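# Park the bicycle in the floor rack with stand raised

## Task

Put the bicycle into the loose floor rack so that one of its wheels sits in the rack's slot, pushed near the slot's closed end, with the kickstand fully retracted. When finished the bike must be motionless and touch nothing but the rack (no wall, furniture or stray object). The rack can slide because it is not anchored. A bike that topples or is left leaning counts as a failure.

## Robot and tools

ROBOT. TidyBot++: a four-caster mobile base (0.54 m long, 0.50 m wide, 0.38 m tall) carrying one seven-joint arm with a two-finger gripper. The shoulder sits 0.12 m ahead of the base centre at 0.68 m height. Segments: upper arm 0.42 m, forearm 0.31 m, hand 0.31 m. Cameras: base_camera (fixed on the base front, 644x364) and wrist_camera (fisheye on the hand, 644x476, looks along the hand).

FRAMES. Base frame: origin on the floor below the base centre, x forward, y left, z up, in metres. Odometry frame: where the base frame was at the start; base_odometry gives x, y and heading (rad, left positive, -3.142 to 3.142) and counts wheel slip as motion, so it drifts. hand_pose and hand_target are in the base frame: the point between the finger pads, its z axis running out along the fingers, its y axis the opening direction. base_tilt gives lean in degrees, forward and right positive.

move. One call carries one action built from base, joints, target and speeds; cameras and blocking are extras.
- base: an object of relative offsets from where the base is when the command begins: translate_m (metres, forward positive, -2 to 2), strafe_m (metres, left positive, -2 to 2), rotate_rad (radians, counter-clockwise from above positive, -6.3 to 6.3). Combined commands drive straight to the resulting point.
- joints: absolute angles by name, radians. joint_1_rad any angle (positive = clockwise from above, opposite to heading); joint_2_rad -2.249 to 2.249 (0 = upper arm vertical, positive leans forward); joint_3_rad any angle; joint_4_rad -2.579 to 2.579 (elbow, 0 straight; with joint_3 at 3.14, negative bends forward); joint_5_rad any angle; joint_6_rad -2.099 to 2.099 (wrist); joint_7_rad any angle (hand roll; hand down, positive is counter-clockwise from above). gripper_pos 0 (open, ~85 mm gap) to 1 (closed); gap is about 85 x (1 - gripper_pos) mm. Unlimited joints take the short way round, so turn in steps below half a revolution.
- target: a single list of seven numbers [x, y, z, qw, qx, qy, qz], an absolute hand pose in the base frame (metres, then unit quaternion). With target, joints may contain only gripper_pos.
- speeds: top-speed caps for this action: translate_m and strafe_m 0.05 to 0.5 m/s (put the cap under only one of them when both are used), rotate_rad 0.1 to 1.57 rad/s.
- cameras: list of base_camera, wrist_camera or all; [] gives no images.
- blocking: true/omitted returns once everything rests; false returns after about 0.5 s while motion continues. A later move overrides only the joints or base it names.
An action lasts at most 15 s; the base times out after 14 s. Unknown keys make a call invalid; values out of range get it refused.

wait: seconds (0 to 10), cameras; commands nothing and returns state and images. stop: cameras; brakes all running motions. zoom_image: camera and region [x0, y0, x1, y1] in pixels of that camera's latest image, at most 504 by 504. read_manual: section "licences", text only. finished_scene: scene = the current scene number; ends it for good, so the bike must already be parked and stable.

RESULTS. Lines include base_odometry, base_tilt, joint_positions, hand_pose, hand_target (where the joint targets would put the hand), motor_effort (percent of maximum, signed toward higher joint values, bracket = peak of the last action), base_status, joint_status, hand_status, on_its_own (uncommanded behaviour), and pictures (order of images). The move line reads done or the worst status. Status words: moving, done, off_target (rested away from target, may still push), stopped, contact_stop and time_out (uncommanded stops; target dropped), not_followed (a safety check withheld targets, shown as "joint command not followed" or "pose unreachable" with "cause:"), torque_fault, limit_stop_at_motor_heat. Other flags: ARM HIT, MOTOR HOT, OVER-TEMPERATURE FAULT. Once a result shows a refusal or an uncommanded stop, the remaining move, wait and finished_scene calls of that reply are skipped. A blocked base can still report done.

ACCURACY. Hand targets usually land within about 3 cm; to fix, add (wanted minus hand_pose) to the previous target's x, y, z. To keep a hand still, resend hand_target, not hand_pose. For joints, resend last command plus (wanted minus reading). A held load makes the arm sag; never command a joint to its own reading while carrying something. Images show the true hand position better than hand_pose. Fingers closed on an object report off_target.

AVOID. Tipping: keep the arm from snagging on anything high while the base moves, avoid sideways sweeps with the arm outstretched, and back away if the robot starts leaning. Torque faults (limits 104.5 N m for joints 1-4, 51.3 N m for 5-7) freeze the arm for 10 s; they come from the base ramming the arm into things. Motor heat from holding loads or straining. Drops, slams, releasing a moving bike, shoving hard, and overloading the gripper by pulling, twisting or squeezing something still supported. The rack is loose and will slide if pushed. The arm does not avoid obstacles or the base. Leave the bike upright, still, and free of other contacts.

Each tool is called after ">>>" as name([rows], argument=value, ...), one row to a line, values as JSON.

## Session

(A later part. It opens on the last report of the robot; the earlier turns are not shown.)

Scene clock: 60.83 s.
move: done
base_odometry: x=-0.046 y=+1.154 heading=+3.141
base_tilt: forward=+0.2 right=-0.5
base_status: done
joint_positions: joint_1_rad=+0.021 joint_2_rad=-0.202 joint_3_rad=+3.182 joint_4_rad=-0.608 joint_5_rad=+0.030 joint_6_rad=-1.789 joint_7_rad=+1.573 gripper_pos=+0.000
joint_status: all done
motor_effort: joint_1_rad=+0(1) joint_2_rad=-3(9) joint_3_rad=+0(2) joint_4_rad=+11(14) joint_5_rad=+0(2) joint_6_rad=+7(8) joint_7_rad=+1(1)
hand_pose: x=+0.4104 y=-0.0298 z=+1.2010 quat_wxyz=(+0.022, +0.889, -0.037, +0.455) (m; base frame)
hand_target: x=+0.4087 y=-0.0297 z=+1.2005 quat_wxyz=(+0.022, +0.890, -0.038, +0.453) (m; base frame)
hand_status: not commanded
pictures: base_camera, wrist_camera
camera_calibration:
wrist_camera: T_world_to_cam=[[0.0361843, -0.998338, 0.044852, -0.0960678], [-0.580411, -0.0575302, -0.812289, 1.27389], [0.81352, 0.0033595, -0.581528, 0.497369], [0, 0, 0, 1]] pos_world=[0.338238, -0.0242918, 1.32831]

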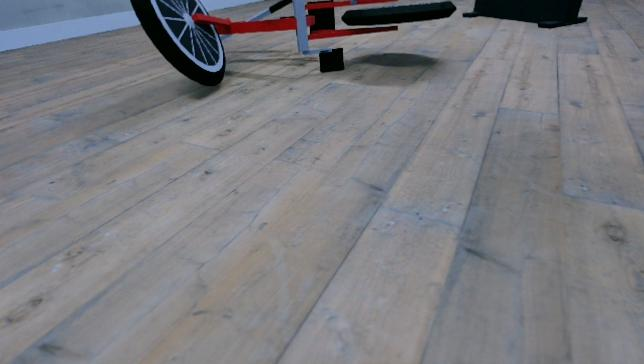

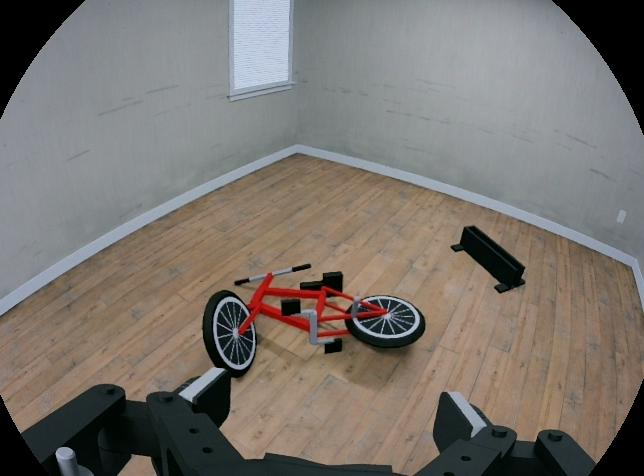

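>>> move(base={"translate_m": 0.25}, joints={"joint_6_rad": -2.05})

>>> zoom_image(camera="wrist_camera", region=[180, 150, 460, 400])

>>> zoom_image(camera="base_camera", region=[100, 0, 500, 150])

Scene clock: 64.20 s.
move: done
base_odometry: x=-0.297 y=+1.154 heading=+3.141
base_tilt: forward=+0.2 right=-0.5
base_status: done
joint_positions: joint_1_rad=+0.021 joint_2_rad=-0.192 joint_3_rad=+3.182 joint_4_rad=-0.607 joint_5_rad=+0.030 joint_6_rad=-2.022 joint_7_rad=+1.573 gripper_pos=+0.000
joint_status: all done
motor_effort: joint_1_rad=+0(1) joint_2_rad=-2(7) joint_3_rad=+0(1) joint_4_rad=+11(13) joint_5_rad=+0(2) joint_6_rad=+5(9) joint_7_rad=+1(1)
hand_pose: x=+0.3661 y=-0.0258 z=+1.1454 quat_wxyz=(+0.018, +0.938, -0.040, +0.345) (m; base frame)
hand_target: x=+0.3557 y=-0.0252 z=+1.1440 quat_wxyz=(+0.017, +0.940, -0.040, +0.338) (m; base frame)
hand_status: not commanded
pictures: base_camera, wrist_camera
camera_calibration:
wrist_camera: T_world_to_cam=[[0.0424097, -0.998995, 0.0144858, -0.0554633], [-0.758025, -0.0416182, -0.650896, 1.08382], [0.650845, 0.0166237, -0.759029, 0.764292], [0, 0, 0, 1]] pos_world=[0.326481, -0.0230062, 1.28638]

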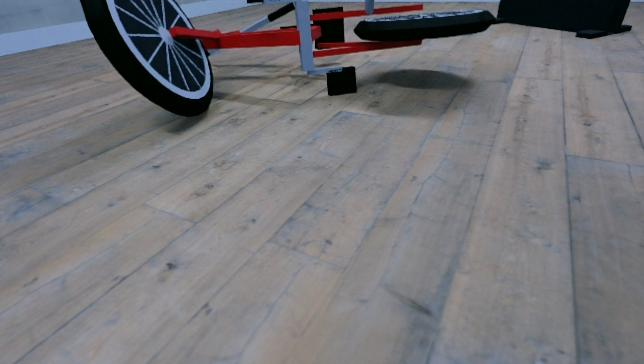

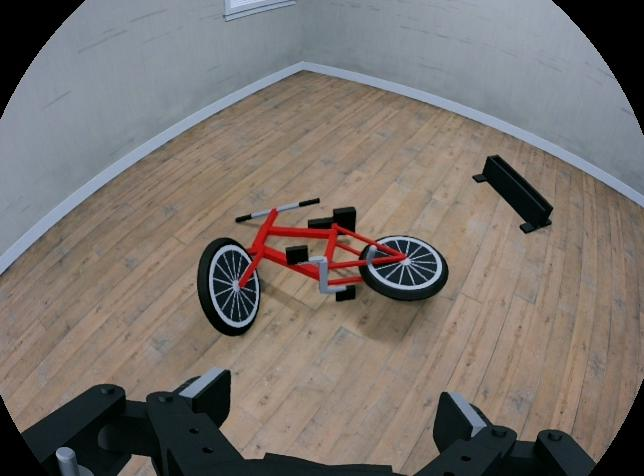

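Scaled by 1.800.

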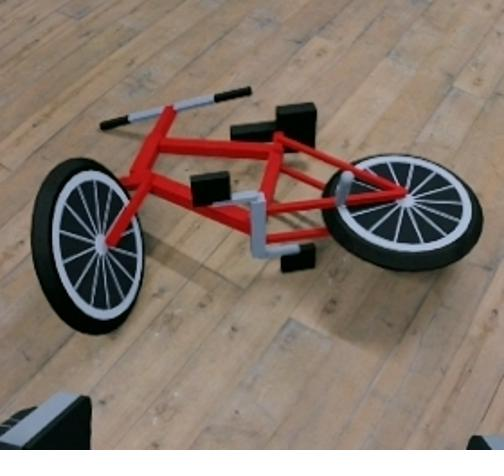

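Scaled by 1.260.

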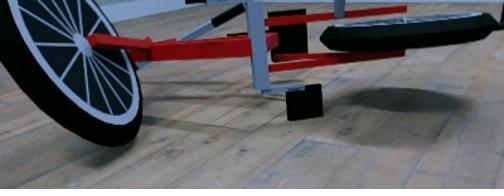

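>>> move(base={"translate_m": 0.683, "strafe_m": -0.126, "rotate_rad": 0.279}, speeds={"translate_m": 0.3}, cameras=[])

>>> move(target=[0.55, 0.0, 0.72, 0, 0.7071, -0.7071, 0])

>>> zoom_image(camera="wrist_camera", region=[70, 0, 570, 476])

Scene clock: 72.93 s.
move: done
base_odometry: x=-0.980 y=+1.281 heading=-2.862
base_tilt: forward=+0.2 right=-0.5
base_status: done
joint_positions: joint_1_rad=+0.021 joint_2_rad=-0.197 joint_3_rad=+3.182 joint_4_rad=-0.607 joint_5_rad=+0.030 joint_6_rad=-2.022 joint_7_rad=+1.573 gripper_pos=+0.000
joint_status: not commanded
motor_effort: joint_1_rad=+1(2) joint_2_rad=-2(5) joint_3_rad=+0(1) joint_4_rad=+11(12) joint_5_rad=+1(2) joint_6_rad=+5(7) joint_7_rad=+1(1)
hand_pose: x=+0.3640 y=-0.0257 z=+1.1466 quat_wxyz=(+0.018, +0.937, -0.040, +0.347) (m; base frame)
hand_target: x=+0.3557 y=-0.0252 z=+1.1440 quat_wxyz=(+0.017, +0.940, -0.040, +0.338) (m; base frame)
hand_status: not commanded
pictures: none
No camera images: "cameras" was empty.

Scene clock: 75.53 s.
move: off_target
base_odometry: x=-0.980 y=+1.281 heading=-2.862
base_tilt: forward=+0.2 right=-0.5
base_status: not commanded
joint_positions: joint_1_rad=-0.178 joint_2_rad=+0.290 joint_3_rad=+3.386 joint_4_rad=-1.434 joint_5_rad=-0.037 joint_6_rad=-1.461 joint_7_rad=+0.150 gripper_pos=+0.000
joint_status: not commanded
motor_effort: joint_1_rad=+0(2) joint_2_rad=-25(27) joint_3_rad=+1(1) joint_4_rad=+17(19) joint_5_rad=+1(2) joint_6_rad=+1(7) joint_7_rad=+1(1)
hand_pose: x=+0.5393 y=-0.0073 z=+0.7280 quat_wxyz=(+0.023, +0.737, -0.675, -0.003) (m; base frame)
hand_target: x=+0.5500 y=+0.0000 z=+0.7200 quat_wxyz=(+0.000, +0.707, -0.707, +0.000) (m; base frame)
hand_status: off_target (0.015 m and 5.7 deg from the pose sent, 0.466 m and 92.7 deg at the start)
pictures: base_camera, wrist_camera
camera_calibration:
wrist_camera: T_world_to_cam=[[-0.980774, -0.19192, -0.0353549, 0.555612], [-0.190805, 0.981086, -0.0326226, 0.195589], [0.0409471, -0.0252495, -0.998842, 0.837673], [0, 0, 0, 1]] pos_world=[0.547949, -0.0641059, 0.862728]

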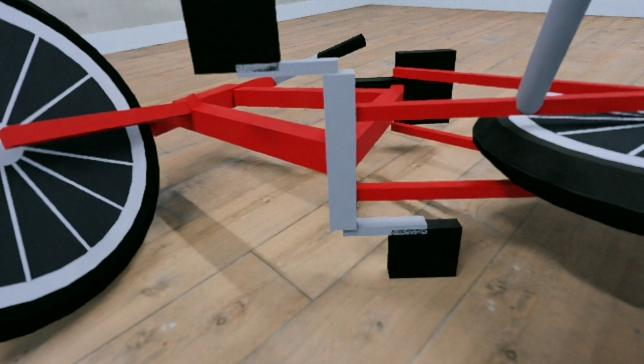

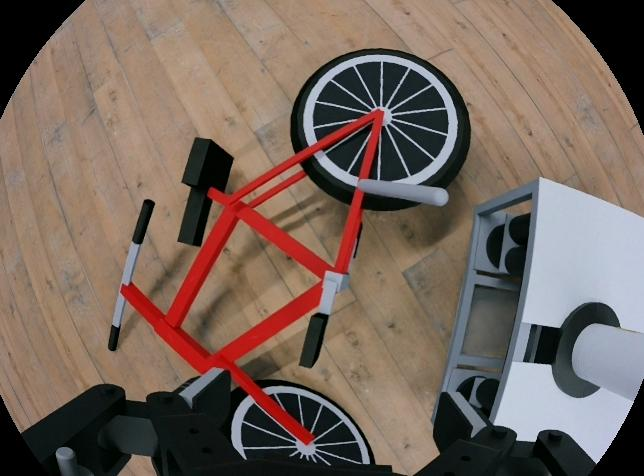

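Scaled by 1.008.

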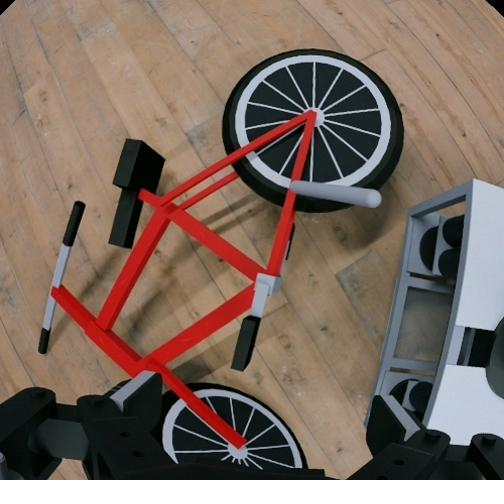

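>>> move(base={"translate_m": 0.07}, cameras=[])

>>> move(target=[0.72, -0.02, 0.36, 0, 0.6088, -0.7934, 0])

>>> zoom_image(camera="wrist_camera", region=[70, 0, 570, 476])

Scene clock: 83.70 s.
move: done
base_odometry: x=-1.047 y=+1.262 heading=-2.863
base_tilt: forward=+0.2 right=-0.5
base_status: done
joint_positions: joint_1_rad=-0.179 joint_2_rad=+0.298 joint_3_rad=+3.387 joint_4_rad=-1.435 joint_5_rad=-0.038 joint_6_rad=-1.453 joint_7_rad=+0.148 gripper_pos=+0.000
joint_status: not commanded
motor_effort: joint_1_rad=+1(2) joint_2_rad=-26(28) joint_3_rad=+1(2) joint_4_rad=+17(18) joint_5_rad=+0(2) joint_6_rad=+0(1) joint_7_rad=+1(1)
hand_pose: x=+0.5416 y=-0.0070 z=+0.7244 quat_wxyz=(+0.024, +0.737, -0.676, -0.003) (m; base frame)
hand_target: x=+0.5500 y=+0.0000 z=+0.7200 quat_wxyz=(+0.000, +0.707, -0.707, +0.000) (m; base frame)
hand_status: not commanded
pictures: none
No camera images: "cameras" was empty.

Scene clock: 85.77 s.
move: off_target
base_odometry: x=-1.047 y=+1.262 heading=-2.863
base_tilt: forward=+0.2 right=-0.5
base_status: not commanded
joint_positions: joint_1_rad=-0.158 joint_2_rad=+1.091 joint_3_rad=+3.489 joint_4_rad=-1.269 joint_5_rad=-0.389 joint_6_rad=-0.938 joint_7_rad=+0.125 gripper_pos=+0.000
joint_status: not commanded
motor_effort: joint_1_rad=+0(1) joint_2_rad=-42(44) joint_3_rad=+4(4) joint_4_rad=+12(18) joint_5_rad=+0(2) joint_6_rad=+0(2) joint_7_rad=+1(1)
hand_pose: x=+0.6883 y=-0.0057 z=+0.3546 quat_wxyz=(+0.032, +0.652, -0.757, -0.031) (m; base frame)
hand_target: x=+0.7200 y=-0.0200 z=+0.3600 quat_wxyz=(+0.000, +0.609, -0.793, +0.000) (m; base frame)
hand_status: off_target (0.035 m and 8.3 deg from the pose sent, 0.406 m and 20.1 deg at the start)
pictures: base_camera, wrist_camera
camera_calibration:
wrist_camera: T_world_to_cam=[[-0.998901, 0.0450929, 0.0128147, 0.685661], [0.0449979, 0.998958, -0.00760943, 0.0392636], [-0.0131445, -0.00702443, -0.999889, 0.496337], [0, 0, 0, 1]] pos_world=[0.689664, -0.0666547, 0.487794]

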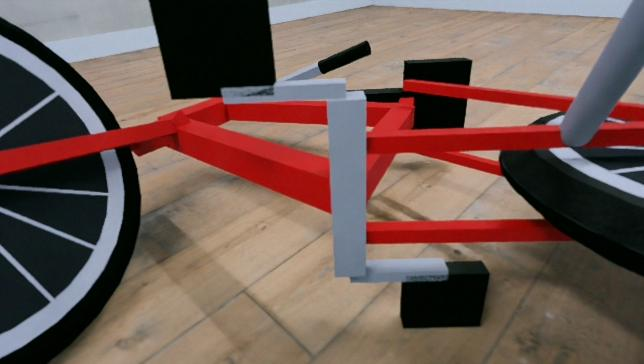

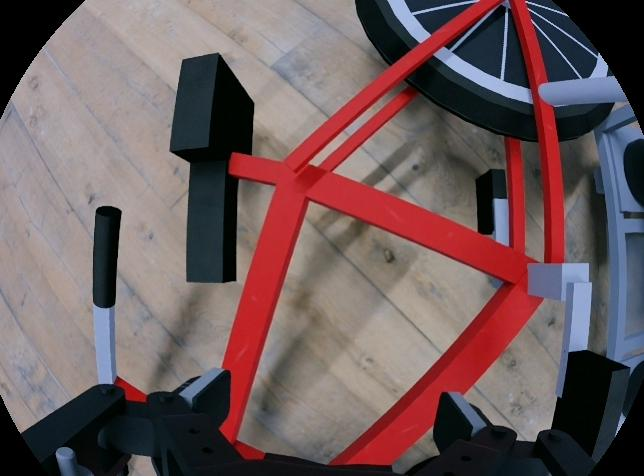

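Scaled by 1.008.

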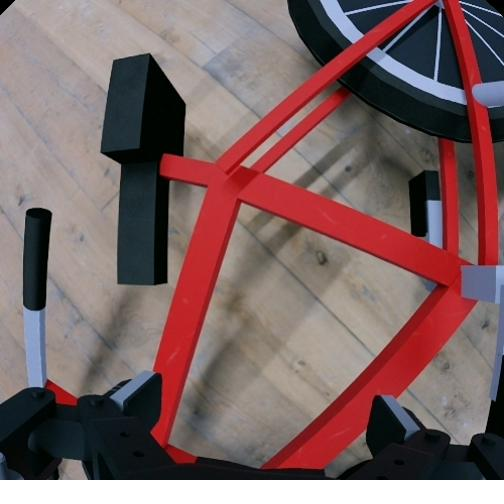

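>>> move(target=[0.778, -0.03, 0.22, 0, 0.5736, -0.8192, 0])

>>> zoom_image(camera="wrist_camera", region=[70, 0, 570, 476])

>>> zoom_image(camera="base_camera", region=[150, 0, 500, 200])

Scene clock: 89.27 s.
move: off_target
base_odometry: x=-1.047 y=+1.262 heading=-2.863
base_tilt: forward=+0.2 right=-0.5
base_status: not commanded
joint_positions: joint_1_rad=-0.072 joint_2_rad=+1.465 joint_3_rad=+3.477 joint_4_rad=-0.840 joint_5_rad=-0.391 joint_6_rad=-0.935 joint_7_rad=-0.050 gripper_pos=+0.000
joint_status: not commanded
motor_effort: joint_1_rad=+0(2) joint_2_rad=-47(49) joint_3_rad=+3(4) joint_4_rad=+11(14) joint_5_rad=+1(2) joint_6_rad=+0(2) joint_7_rad=+1(1)
hand_pose: x=+0.7579 y=-0.0367 z=+0.2133 quat_wxyz=(+0.027, +0.604, -0.796, -0.006) (m; base frame)
hand_target: x=+0.7780 y=-0.0300 z=+0.2200 quat_wxyz=(+0.000, +0.574, -0.819, +0.000) (m; base frame)
hand_status: off_target (0.022 m and 5.4 deg from the pose sent, 0.164 m and 12.6 deg at the start)
pictures: base_camera, wrist_camera
camera_calibration:
wrist_camera: T_world_to_cam=[[-0.985668, 0.165912, -0.0305199, 0.762], [0.167083, 0.985092, -0.0409577, -0.0199417], [0.0232695, -0.0454701, -0.998695, 0.326496], [0, 0, 0, 1]] pos_world=[0.746813, -0.0919345, 0.34851]

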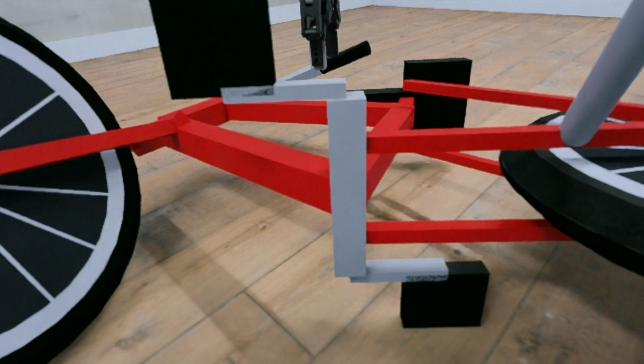

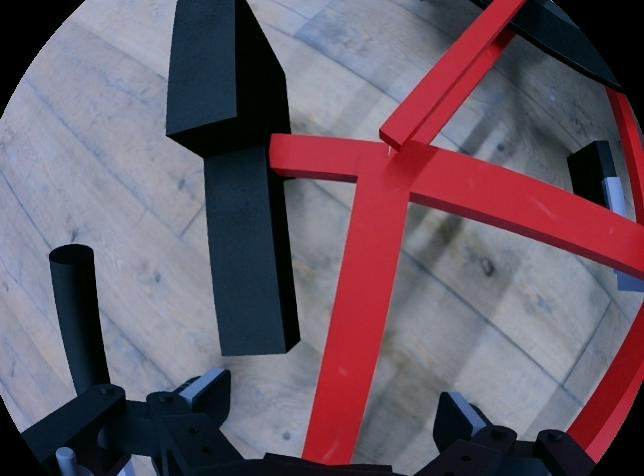

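Scaled by 1.008.

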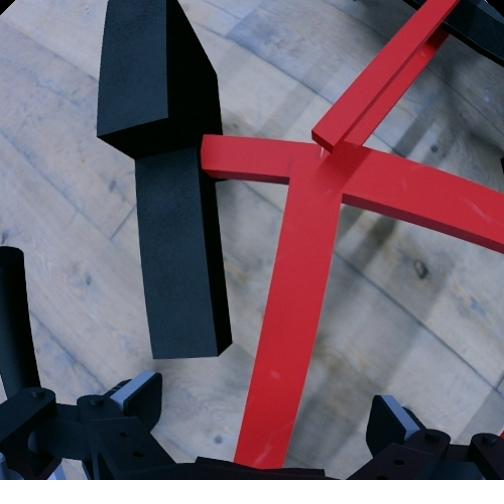

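Scaled by 1.440.

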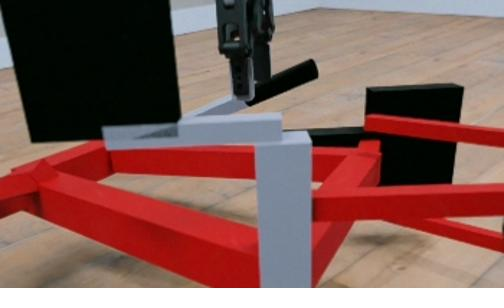

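>>> move(target=[0.768, -0.03, 0.155, 0, 0.494, -0.869, 0])

>>> zoom_image(camera="base_camera", region=[150, 0, 500, 200])

Scene clock: 94.60 s.
move: off_target
base_odometry: x=-1.047 y=+1.262 heading=-2.863
base_tilt: forward=+0.2 right=-0.5
base_status: not commanded
joint_positions: joint_1_rad=-0.071 joint_2_rad=+1.576 joint_3_rad=+3.477 joint_4_rad=-0.779 joint_5_rad=-0.405 joint_6_rad=-0.899 joint_7_rad=-0.227 gripper_pos=+0.000
joint_status: not commanded
motor_effort: joint_1_rad=+1(2) joint_2_rad=-44(50) joint_3_rad=+3(4) joint_4_rad=+10(13) joint_5_rad=+2(2) joint_6_rad=-1(2) joint_7_rad=+1(1)
hand_pose: x=+0.7452 y=-0.0342 z=+0.1551 quat_wxyz=(+0.035, +0.536, -0.843, -0.007) (m; base frame)
hand_target: x=+0.7680 y=-0.0300 z=+0.1550 quat_wxyz=(+0.000, +0.494, -0.869, +0.000) (m; base frame)
hand_status: off_target (0.023 m and 7.0 deg from the pose sent, 0.060 m and 15.5 deg at the start)
pictures: base_camera, wrist_camera
camera_calibration:
wrist_camera: T_world_to_cam=[[-0.945337, 0.32532, -0.0224815, 0.721458], [0.326082, 0.943692, -0.0558241, -0.140279], [0.0030549, -0.0601034, -0.998187, 0.283231], [0, 0, 0, 1]] pos_world=[0.726898, -0.0853012, 0.291106]

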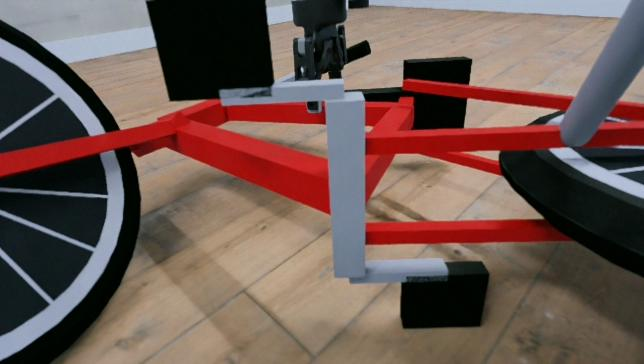

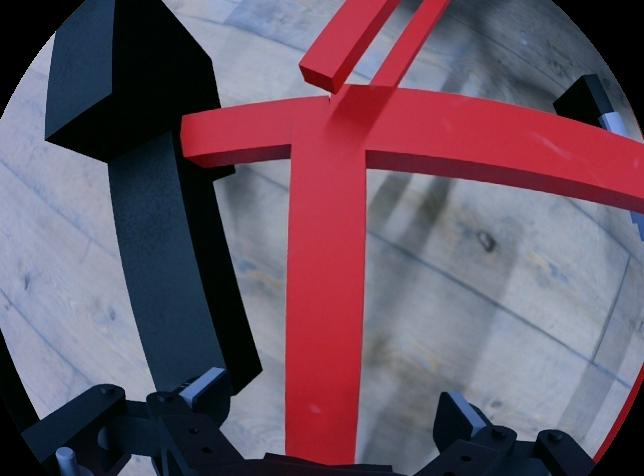

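Scaled by 1.440.

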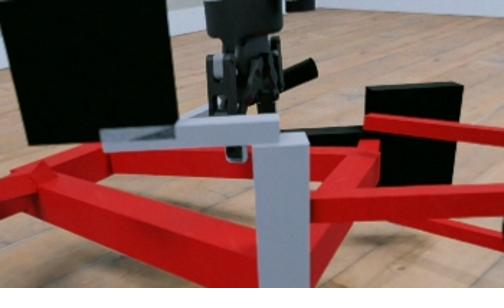

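>>> move(target=[0.768, -0.03, 0.138, 0, 0.494, -0.869, 0], cameras=[])

>>> move(joints={"gripper_pos": 1.0})

>>> zoom_image(camera="base_camera", region=[150, 0, 500, 200])

Scene clock: 95.83 s.
move: off_target
base_odometry: x=-1.047 y=+1.262 heading=-2.863
base_tilt: forward=+0.2 right=-0.5
base_status: not commanded
joint_positions: joint_1_rad=-0.063 joint_2_rad=+1.596 joint_3_rad=+3.477 joint_4_rad=-0.732 joint_5_rad=-0.405 joint_6_rad=-0.898 joint_7_rad=-0.244 gripper_pos=+0.000
joint_status: not commanded
motor_effort: joint_1_rad=+0(1) joint_2_rad=-44(47) joint_3_rad=+2(3) joint_4_rad=+11(13) joint_5_rad=+1(2) joint_6_rad=+0(1) joint_7_rad=+1(1)
hand_pose: x=+0.7586 y=-0.0347 z=+0.1516 quat_wxyz=(+0.024, +0.532, -0.846, -0.001) (m; base frame)
hand_target: x=+0.7680 y=-0.0300 z=+0.1380 quat_wxyz=(+0.000, +0.494, -0.869, +0.000) (m; base frame)
hand_status: off_target (0.017 m and 5.8 deg from the pose sent, 0.029 m and 7.0 deg at the start)
pictures: none
No camera images: "cameras" was empty.

Scene clock: 96.93 s.
move: off_target
base_odometry: x=-1.047 y=+1.262 heading=-2.863
base_tilt: forward=+0.2 right=-0.5
base_status: not commanded
joint_positions: joint_1_rad=-0.061 joint_2_rad=+1.590 joint_3_rad=+3.470 joint_4_rad=-0.733 joint_5_rad=-0.404 joint_6_rad=-0.914 joint_7_rad=-0.245 gripper_pos=+0.710
joint_status: gripper_pos off_target (ended at +0.710, target +1.000)
motor_effort: joint_1_rad=+3(5) joint_2_rad=-39(47) joint_3_rad=+2(6) joint_4_rad=+16(20) joint_5_rad=-5(6) joint_6_rad=+13(16) joint_7_rad=-4(4)
hand_pose: x=+0.7562 y=-0.0320 z=+0.1552 quat_wxyz=(+0.026, +0.531, -0.847, -0.007) (m; base frame)
hand_target: x=+0.7680 y=-0.0300 z=+0.1380 quat_wxyz=(+0.000, +0.494, -0.869, +0.000) (m; base frame)
hand_status: not commanded
pictures: base_camera, wrist_camera
camera_calibration:
wrist_camera: T_world_to_cam=[[-0.940838, 0.337245, -0.0330189, 0.729758], [0.338426, 0.940085, -0.0413218, -0.1576], [0.017105, -0.0500516, -0.9986, 0.273198], [0, 0, 0, 1]] pos_world=[0.735246, -0.0842756, 0.290399]

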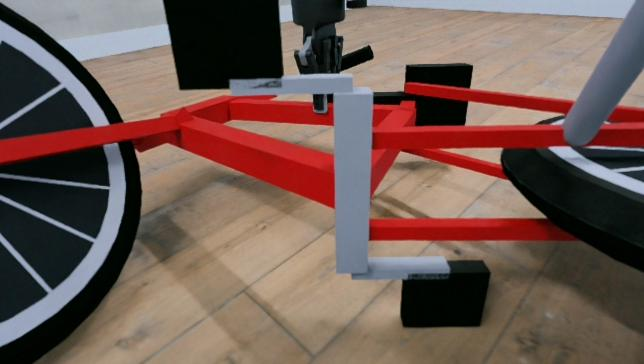

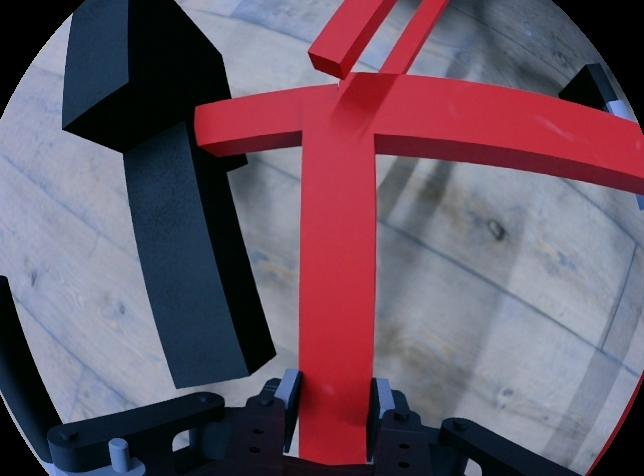

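Scaled by 1.440.

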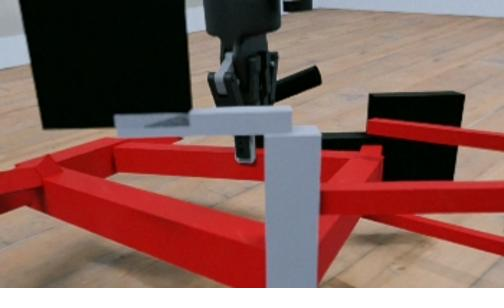

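>>> move(target=[0.70, -0.03, 0.26, 0, 0.494, -0.869, 0])

Scene clock: 99.37 s.
move: off_target
base_odometry: x=-1.047 y=+1.262 heading=-2.863
base_tilt: forward=+0.2 right=-0.5
base_status: not commanded
joint_positions: joint_1_rad=-0.134 joint_2_rad=+1.257 joint_3_rad=+3.509 joint_4_rad=-1.271 joint_5_rad=-0.543 joint_6_rad=-0.744 joint_7_rad=-0.160 gripper_pos=+0.999
joint_status: not commanded
on_its_own: gripper_pos moved +0.289 to your old target +1.000
motor_effort: joint_1_rad=+0(5) joint_2_rad=-42(55) joint_3_rad=+5(8) joint_4_rad=+9(17) joint_5_rad=+1(5) joint_6_rad=+0(12) joint_7_rad=+1(6)
hand_pose: x=+0.6953 y=-0.0267 z=+0.2581 quat_wxyz=(+0.012, +0.478, -0.878, -0.011) (m; base frame)
hand_target: x=+0.7000 y=-0.0300 z=+0.2600 quat_wxyz=(+0.000, +0.494, -0.869, +0.000) (m; base frame)
hand_status: off_target (0.006 m and 2.8 deg from the pose sent, 0.119 m and 5.9 deg at the start)
pictures: base_camera, wrist_camera
camera_calibration:
wrist_camera: T_world_to_cam=[[-0.891295, 0.451128, -0.0455769, 0.6459], [0.452195, 0.891773, -0.0161468, -0.224602], [0.03336, -0.0350012, -0.99883, 0.366447], [0, 0, 0, 1]] pos_world=[0.665026, -0.0782631, 0.39183]

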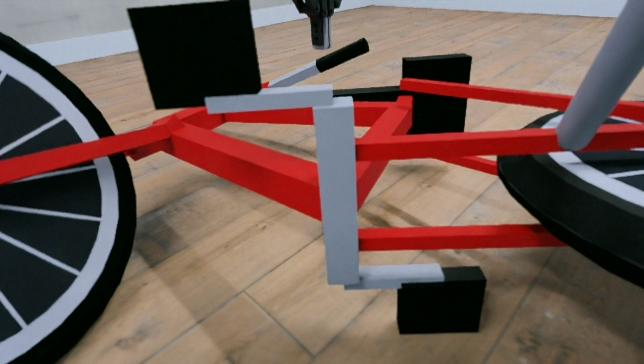

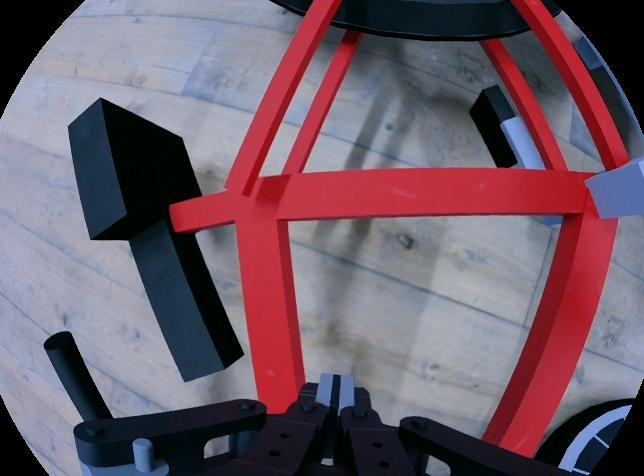

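>>> move(joints={"gripper_pos": 0.0}, cameras=[])

>>> move(target=[0.765, -0.03, 0.17, 0, 0.494, -0.869, 0])

Scene clock: 101.37 s.
move: done
base_odometry: x=-1.047 y=+1.262 heading=-2.863
base_tilt: forward=+0.2 right=-0.5
base_status: not commanded
joint_positions: joint_1_rad=-0.134 joint_2_rad=+1.257 joint_3_rad=+3.509 joint_4_rad=-1.271 joint_5_rad=-0.543 joint_6_rad=-0.744 joint_7_rad=-0.159 gripper_pos=+0.000
joint_status: all done
motor_effort: joint_1_rad=+0(1) joint_2_rad=-42(43) joint_3_rad=+5(5) joint_4_rad=+10(10) joint_5_rad=+1(2) joint_6_rad=+0(1) joint_7_rad=+1(1)
hand_pose: x=+0.6951 y=-0.0267 z=+0.2581 quat_wxyz=(+0.012, +0.479, -0.878, -0.011) (m; base frame)
hand_target: x=+0.7000 y=-0.0300 z=+0.2600 quat_wxyz=(+0.000, +0.494, -0.869, +0.000) (m; base frame)
hand_status: not commanded
pictures: none
No camera images: "cameras" was empty.

Scene clock: 103.03 s.
move: off_target
base_odometry: x=-1.047 y=+1.262 heading=-2.863
base_tilt: forward=+0.2 right=-0.6
base_status: not commanded
joint_positions: joint_1_rad=-0.082 joint_2_rad=+1.538 joint_3_rad=+3.502 joint_4_rad=-0.839 joint_5_rad=-0.499 joint_6_rad=-0.784 joint_7_rad=-0.209 gripper_pos=+0.000
joint_status: not commanded
motor_effort: joint_1_rad=+0(1) joint_2_rad=-45(48) joint_3_rad=+4(5) joint_4_rad=+12(12) joint_5_rad=+1(2) joint_6_rad=+0(1) joint_7_rad=+1(1)
hand_pose: x=+0.7758 y=-0.0332 z=+0.1682 quat_wxyz=(-0.017, +0.514, -0.858, +0.017) (m; base frame)
hand_target: x=+0.7650 y=-0.0300 z=+0.1700 quat_wxyz=(+0.000, +0.494, -0.869, +0.000) (m; base frame)
hand_status: off_target (0.011 m and 3.8 deg from the pose sent, 0.112 m and 2.7 deg at the start)
pictures: base_camera, wrist_camera
camera_calibration:
wrist_camera: T_world_to_cam=[[-0.918505, 0.375616, -0.123535, 0.748203], [0.378857, 0.92545, -0.00298517, -0.200901], [0.113204, -0.0495441, -0.992336, 0.210224], [0, 0, 0, 1]] pos_world=[0.739543, -0.084698, 0.300443]

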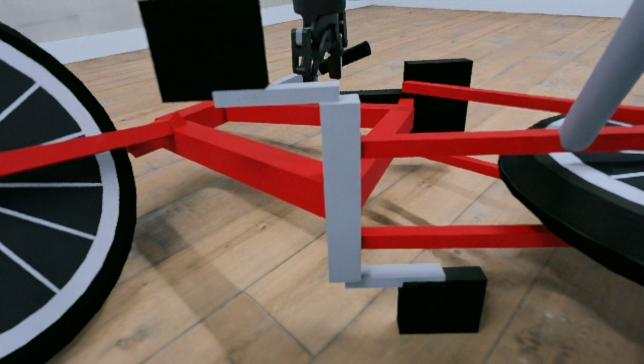

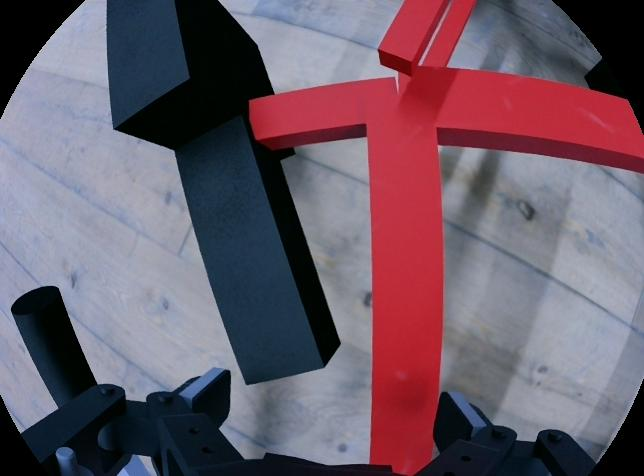

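>>> move(target=[0.745, -0.03, 0.15, 0.0607, 0.493, -0.867, -0.0345])

Scene clock: 105.23 s.
move: off_target
base_odometry: x=-1.047 y=+1.262 heading=-2.863
base_tilt: forward=+0.2 right=-0.5
base_status: not commanded
joint_positions: joint_1_rad=-0.038 joint_2_rad=+1.642 joint_3_rad=+3.445 joint_4_rad=-0.589 joint_5_rad=-0.363 joint_6_rad=-1.019 joint_7_rad=-0.318 gripper_pos=+0.000
joint_status: not commanded
motor_effort: joint_1_rad=+1(2) joint_2_rad=-46(48) joint_3_rad=+2(4) joint_4_rad=+12(13) joint_5_rad=+1(2) joint_6_rad=-1(2) joint_7_rad=+1(1)
hand_pose: x=+0.7649 y=-0.0257 z=+0.1530 quat_wxyz=(+0.033, +0.519, -0.854, -0.020) (m; base frame)
hand_target: x=+0.7450 y=-0.0300 z=+0.1500 quat_wxyz=(+0.061, +0.493, -0.867, -0.035) (m; base frame)
hand_status: off_target (0.021 m and 4.9 deg from the pose sent, 0.036 m and 11.0 deg at the start)
pictures: base_camera, wrist_camera
camera_calibration:
wrist_camera: T_world_to_cam=[[-0.931098, 0.364739, -0.00461024, 0.724619], [0.364651, 0.930404, -0.0371256, -0.187495], [-0.00925177, -0.0362487, -0.9993, 0.291768], [0, 0, 0, 1]] pos_world=[0.745762, -0.0792744, 0.287944]

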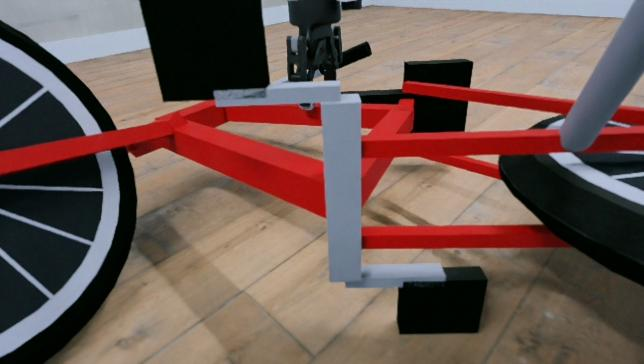

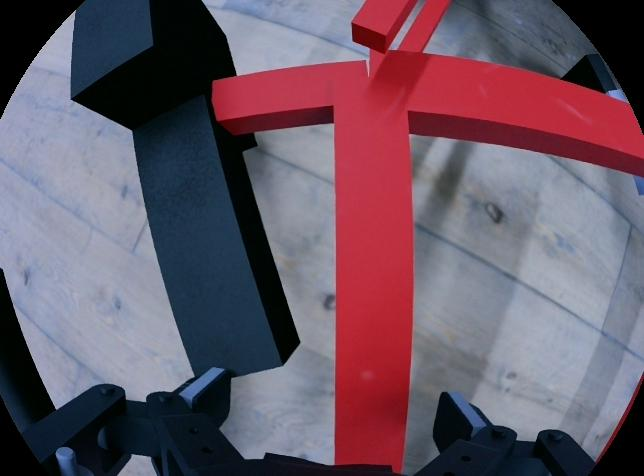

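>>> move(target=[0.727, -0.034, 0.125, 0.0607, 0.493, -0.867, -0.0345])

>>> zoom_image(camera="base_camera", region=[200, 40, 400, 160])

Scene clock: 106.63 s.
move: off_target
base_odometry: x=-1.047 y=+1.262 heading=-2.863
base_tilt: forward=+0.2 right=-0.5
base_status: not commanded
joint_positions: joint_1_rad=-0.039 joint_2_rad=+1.634 joint_3_rad=+3.445 joint_4_rad=-0.611 joint_5_rad=-0.363 joint_6_rad=-1.007 joint_7_rad=-0.318 gripper_pos=+0.000
joint_status: not commanded
motor_effort: joint_1_rad=+2(3) joint_2_rad=-39(46) joint_3_rad=+2(3) joint_4_rad=+9(12) joint_5_rad=+2(2) joint_6_rad=-3(4) joint_7_rad=+1(1)
hand_pose: x=+0.7614 y=-0.0278 z=+0.1527 quat_wxyz=(+0.035, +0.516, -0.855, -0.020) (m; base frame)
hand_target: x=+0.7270 y=-0.0340 z=+0.1250 quat_wxyz=(+0.061, +0.493, -0.867, -0.035) (m; base frame)
hand_status: off_target (0.045 m and 4.5 deg from the pose sent, 0.048 m and 4.9 deg at the start)
pictures: base_camera, wrist_camera
camera_calibration:
wrist_camera: T_world_to_cam=[[-0.928843, 0.370458, -0.00340583, 0.720463], [0.370282, 0.928026, -0.0407382, -0.188081], [-0.0119311, -0.0391005, -0.999164, 0.293257], [0, 0, 0, 1]] pos_world=[0.742339, -0.080891, 0.287803]

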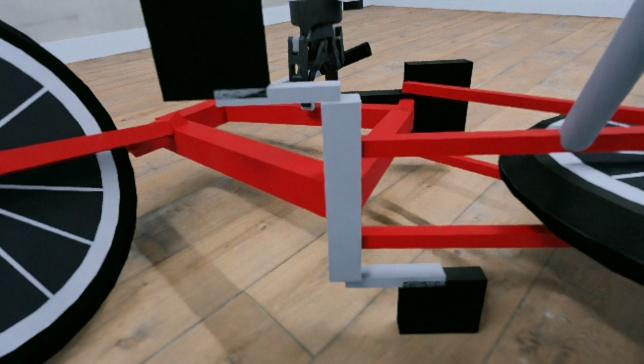

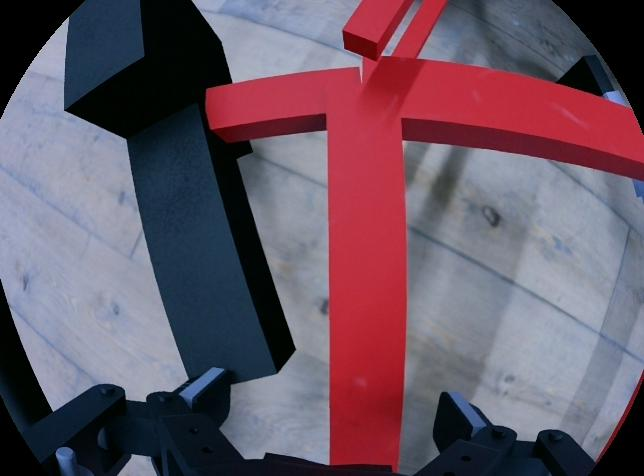

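Scaled by 2.520.

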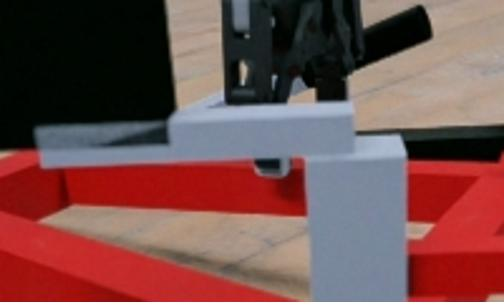

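>>> move(target=[0.75, -0.005, 0.19, 0.0607, 0.493, -0.867, -0.0345], cameras=[])

>>> move(joints={"gripper_pos": 0.3})

Scene clock: 109.20 s.
move: off_target
base_odometry: x=-1.047 y=+1.262 heading=-2.863
base_tilt: forward=+0.2 right=-0.5
base_status: not commanded
joint_positions: joint_1_rad=-0.065 joint_2_rad=+1.586 joint_3_rad=+3.445 joint_4_rad=-0.629 joint_5_rad=-0.362 joint_6_rad=-1.057 joint_7_rad=-0.343 gripper_pos=+0.000
joint_status: not commanded
motor_effort: joint_1_rad=+0(2) joint_2_rad=-48(49) joint_3_rad=+2(3) joint_4_rad=+13(14) joint_5_rad=+0(2) joint_6_rad=-1(3) joint_7_rad=+1(1)
hand_pose: x=+0.7631 y=-0.0091 z=+0.1815 quat_wxyz=(+0.040, +0.515, -0.856, -0.027) (m; base frame)
hand_target: x=+0.7500 y=-0.0050 z=+0.1900 quat_wxyz=(+0.061, +0.493, -0.867, -0.035) (m; base frame)
hand_status: off_target (0.016 m and 3.7 deg from the pose sent, 0.045 m and 4.5 deg at the start)
pictures: none
No camera images: "cameras" was empty.

Scene clock: 109.90 s.
move: done
base_odometry: x=-1.047 y=+1.262 heading=-2.863
base_tilt: forward=+0.2 right=-0.5
base_status: not commanded
joint_positions: joint_1_rad=-0.065 joint_2_rad=+1.586 joint_3_rad=+3.445 joint_4_rad=-0.629 joint_5_rad=-0.362 joint_6_rad=-1.057 joint_7_rad=-0.343 gripper_pos=+0.300
joint_status: all done
motor_effort: joint_1_rad=+0(1) joint_2_rad=-47(48) joint_3_rad=+2(3) joint_4_rad=+12(14) joint_5_rad=+1(2) joint_6_rad=+0(2) joint_7_rad=+1(1)
hand_pose: x=+0.7631 y=-0.0091 z=+0.1815 quat_wxyz=(+0.040, +0.515, -0.856, -0.027) (m; base frame)
hand_target: x=+0.7500 y=-0.0050 z=+0.1900 quat_wxyz=(+0.061, +0.493, -0.867, -0.035) (m; base frame)
hand_status: not commanded
pictures: base_camera, wrist_camera
camera_calibration:
wrist_camera: T_world_to_cam=[[-0.927356, 0.37386, 0.0154829, 0.710624], [0.372988, 0.926909, -0.0414702, -0.206804], [-0.0298553, -0.0326827, -0.99902, 0.33651], [0, 0, 0, 1]] pos_world=[0.746183, -0.0629871, 0.316602]

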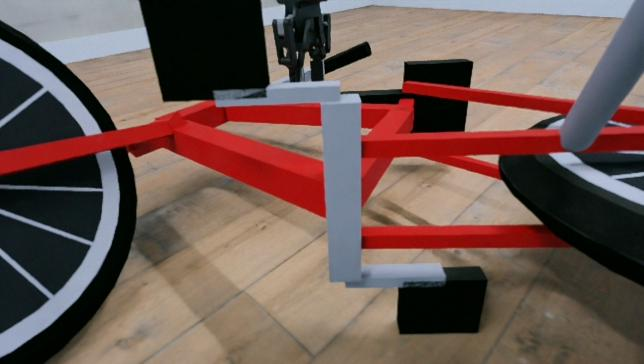

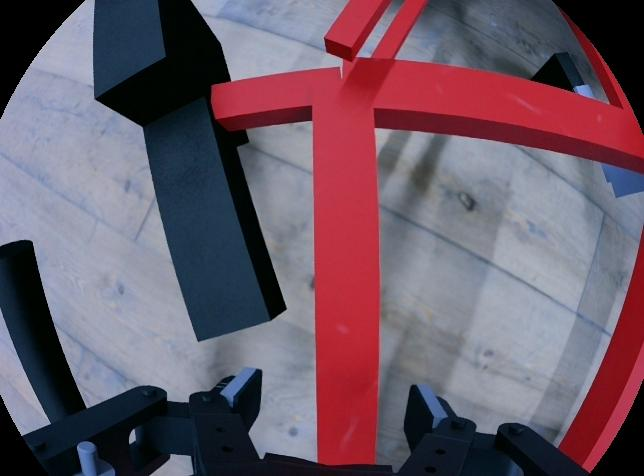

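>>> move(target=[0.742, -0.005, 0.14, 0.0607, 0.493, -0.867, -0.0345])

>>> zoom_image(camera="base_camera", region=[200, 40, 400, 160])

Scene clock: 111.43 s.
move: off_target
base_odometry: x=-1.047 y=+1.262 heading=-2.863
base_tilt: forward=+0.2 right=-0.5
base_status: not commanded
joint_positions: joint_1_rad=-0.065 joint_2_rad=+1.672 joint_3_rad=+3.445 joint_4_rad=-0.588 joint_5_rad=-0.362 joint_6_rad=-1.056 joint_7_rad=-0.350 gripper_pos=+0.300
joint_status: not commanded
motor_effort: joint_1_rad=+0(1) joint_2_rad=-46(50) joint_3_rad=+2(2) joint_4_rad=+12(14) joint_5_rad=+1(2) joint_6_rad=-1(6) joint_7_rad=+1(1)
hand_pose: x=+0.7384 y=-0.0079 z=+0.1356 quat_wxyz=(+0.061, +0.516, -0.854, -0.038) (m; base frame)
hand_target: x=+0.7420 y=-0.0050 z=+0.1400 quat_wxyz=(+0.061, +0.493, -0.867, -0.034) (m; base frame)
hand_status: off_target (0.006 m and 3.1 deg from the pose sent, 0.047 m and 3.7 deg at the start)
pictures: base_camera, wrist_camera
camera_calibration:
wrist_camera: T_world_to_cam=[[-0.927527, 0.369467, 0.0564596, 0.682559], [0.366162, 0.92855, -0.0609952, -0.19299], [-0.0749613, -0.0359013, -0.99654, 0.322914], [0, 0, 0, 1]] pos_world=[0.727964, -0.0613891, 0.271488]

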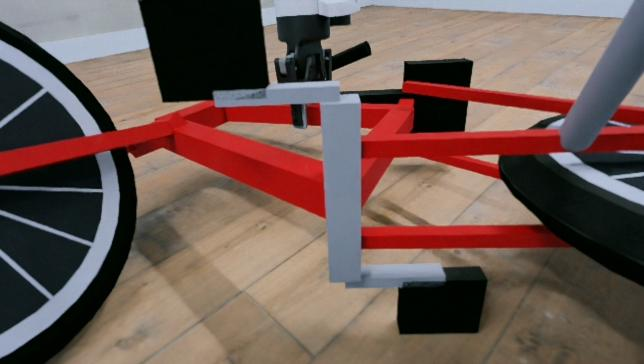

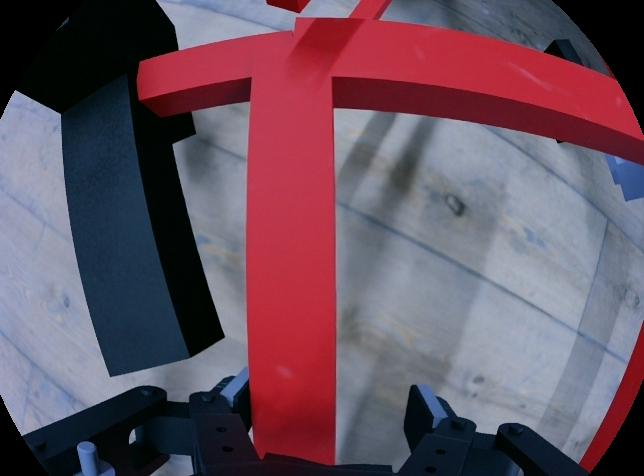

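Scaled by 2.520.

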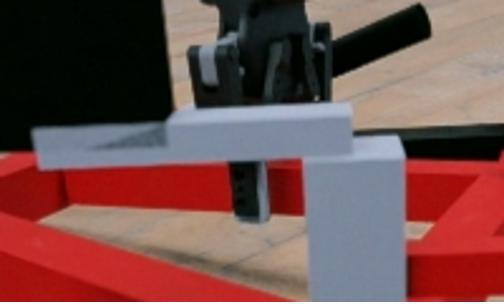

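>>> move(target=[0.752, -0.005, 0.142, 0.0607, 0.493, -0.867, -0.0345], cameras=[])

>>> move(joints={"gripper_pos": 1.0})

Scene clock: 113.03 s.
move: off_target
base_odometry: x=-1.047 y=+1.262 heading=-2.863
base_tilt: forward=+0.2 right=-0.5
base_status: not commanded
joint_positions: joint_1_rad=-0.058 joint_2_rad=+1.691 joint_3_rad=+3.423 joint_4_rad=-0.497 joint_5_rad=-0.334 joint_6_rad=-1.070 joint_7_rad=-0.378 gripper_pos=+0.300
joint_status: not commanded
motor_effort: joint_1_rad=+0(1) joint_2_rad=-48(49) joint_3_rad=+1(2) joint_4_rad=+13(14) joint_5_rad=+0(2) joint_6_rad=-1(2) joint_7_rad=+1(1)
hand_pose: x=+0.7656 y=+0.0004 z=+0.1417 quat_wxyz=(+0.038, +0.519, -0.853, -0.027) (m; base frame)
hand_target: x=+0.7520 y=-0.0050 z=+0.1420 quat_wxyz=(+0.061, +0.493, -0.867, -0.035) (m; base frame)
hand_status: off_target (0.015 m and 4.3 deg from the pose sent, 0.015 m and 3.1 deg at the start)
pictures: none
No camera images: "cameras" was empty.

Scene clock: 113.97 s.
move: off_target
base_odometry: x=-1.047 y=+1.262 heading=-2.863
base_tilt: forward=+0.2 right=-0.5
base_status: not commanded
joint_positions: joint_1_rad=-0.063 joint_2_rad=+1.692 joint_3_rad=+3.416 joint_4_rad=-0.495 joint_5_rad=-0.321 joint_6_rad=-1.090 joint_7_rad=-0.378 gripper_pos=+0.686
joint_status: gripper_pos off_target (ended at +0.686, target +1.000)
motor_effort: joint_1_rad=+3(5) joint_2_rad=-45(51) joint_3_rad=+2(4) joint_4_rad=+12(17) joint_5_rad=-1(2) joint_6_rad=+1(6) joint_7_rad=-3(5)
hand_pose: x=+0.7594 y=+0.0035 z=+0.1421 quat_wxyz=(+0.048, +0.524, -0.850, -0.031) (m; base frame)
hand_target: x=+0.7520 y=-0.0050 z=+0.1420 quat_wxyz=(+0.061, +0.493, -0.867, -0.035) (m; base frame)
hand_status: not commanded
pictures: base_camera, wrist_camera
camera_calibration:
wrist_camera: T_world_to_cam=[[-0.935088, 0.353134, 0.0301187, 0.706998], [0.351527, 0.934939, -0.0481358, -0.201578], [-0.0451576, -0.0344237, -0.998387, 0.309015], [0, 0, 0, 1]] pos_world=[0.74592, -0.0505646, 0.27752]

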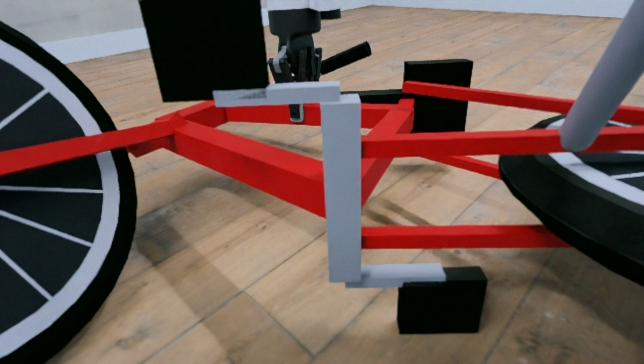

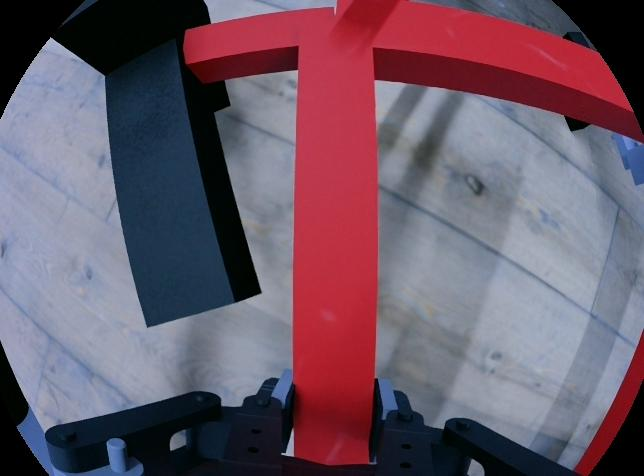

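>>> move(target=[0.72, -0.005, 0.24, 0.0607, 0.493, -0.867, -0.0345])

Scene clock: 117.43 s.
move: off_target
base_odometry: x=-1.047 y=+1.262 heading=-2.863
base_tilt: forward=+0.2 right=-0.5
base_status: not commanded
joint_positions: joint_1_rad=-0.158 joint_2_rad=+1.555 joint_3_rad=+3.455 joint_4_rad=-0.886 joint_5_rad=-0.358 joint_6_rad=-0.911 joint_7_rad=-0.311 gripper_pos=+0.689
joint_status: not commanded
motor_effort: joint_1_rad=+7(8) joint_2_rad=-68(69) joint_3_rad=+7(7) joint_4_rad=+3(13) joint_5_rad=-3(4) joint_6_rad=-22(24) joint_7_rad=-10(10)
hand_pose: x=+0.6955 y=+0.0081 z=+0.1496 quat_wxyz=(+0.084, +0.536, -0.840, -0.021) (m; base frame)
hand_target: x=+0.7200 y=-0.0050 z=+0.2400 quat_wxyz=(+0.061, +0.493, -0.867, -0.035) (m; base frame)
hand_status: off_target (0.095 m and 6.5 deg from the pose sent, 0.106 m and 4.3 deg at the start)
pictures: base_camera, wrist_camera
camera_calibration:
wrist_camera: T_world_to_cam=[[-0.944122, 0.323929, 0.0608546, 0.647337], [0.315858, 0.941965, -0.113734, -0.148458], [-0.0941648, -0.0881577, -0.991646, 0.347316], [0, 0, 0, 1]] pos_world=[0.690762, -0.0392307, 0.288136]

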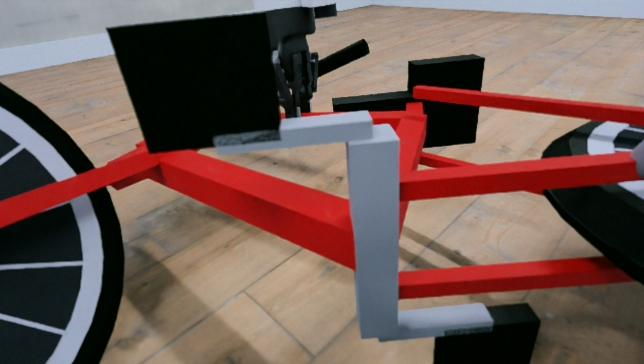

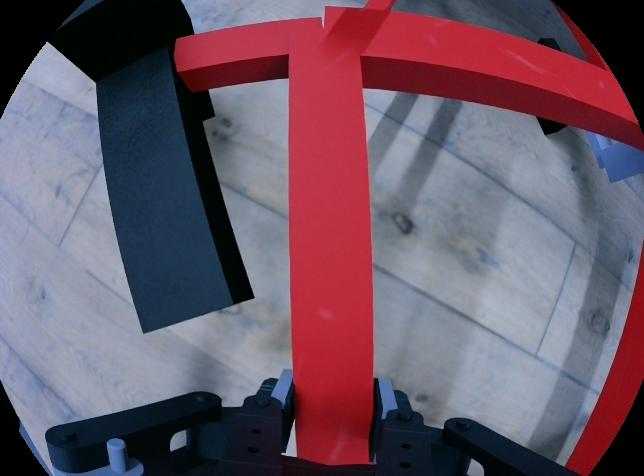

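>>> move(target=[0.75, -0.005, 0.30, -0.0757, 0.492, -0.866, 0.043])

Scene clock: 122.73 s.
move: off_target
base_odometry: x=-1.047 y=+1.262 heading=-2.863
base_tilt: forward=+0.3 right=-0.5
base_status: not commanded
joint_positions: joint_1_rad=-0.223 joint_2_rad=+1.402 joint_3_rad=+3.471 joint_4_rad=-1.278 joint_5_rad=-0.593 joint_6_rad=-0.547 joint_7_rad=-0.055 gripper_pos=+0.689
joint_status: not commanded
motor_effort: joint_1_rad=+9(9) joint_2_rad=-77(78) joint_3_rad=+12(13) joint_4_rad=-1(5) joint_5_rad=-5(7) joint_6_rad=-13(23) joint_7_rad=-10(11)
hand_pose: x=+0.6820 y=+0.0188 z=+0.1716 quat_wxyz=(+0.005, +0.548, -0.836, +0.014) (m; base frame)
hand_target: x=+0.7500 y=-0.0050 z=+0.3000 quat_wxyz=(-0.076, +0.492, -0.866, +0.043) (m; base frame)
hand_status: off_target (0.147 m and 12.2 deg from the pose sent, 0.160 m and 20.6 deg at the start)
pictures: base_camera, wrist_camera
camera_calibration:
wrist_camera: T_world_to_cam=[[-0.949911, 0.298333, -0.0930989, 0.660579], [0.302586, 0.952473, -0.0351825, -0.156455], [0.078178, -0.0615906, -0.995035, 0.251363], [0, 0, 0, 1]] pos_world=[0.655181, -0.0325714, 0.30611]

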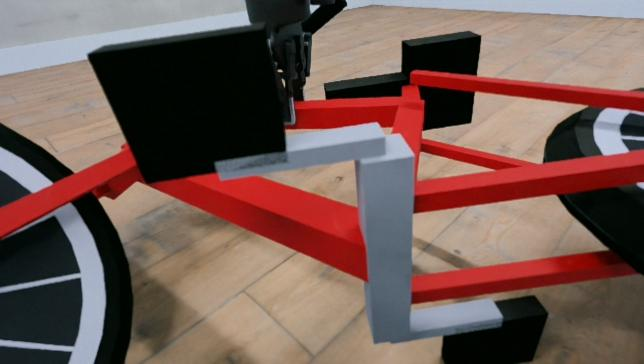

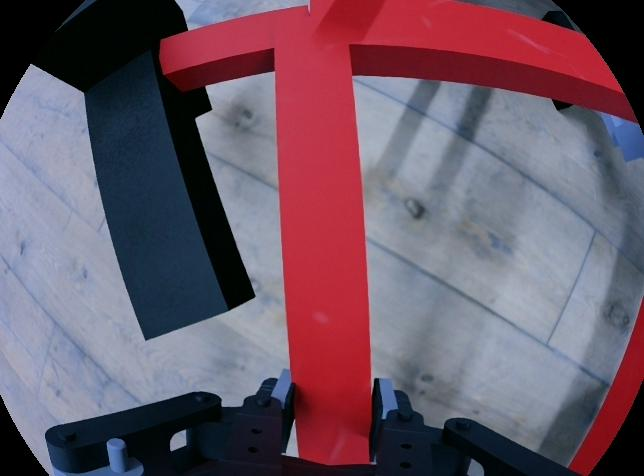

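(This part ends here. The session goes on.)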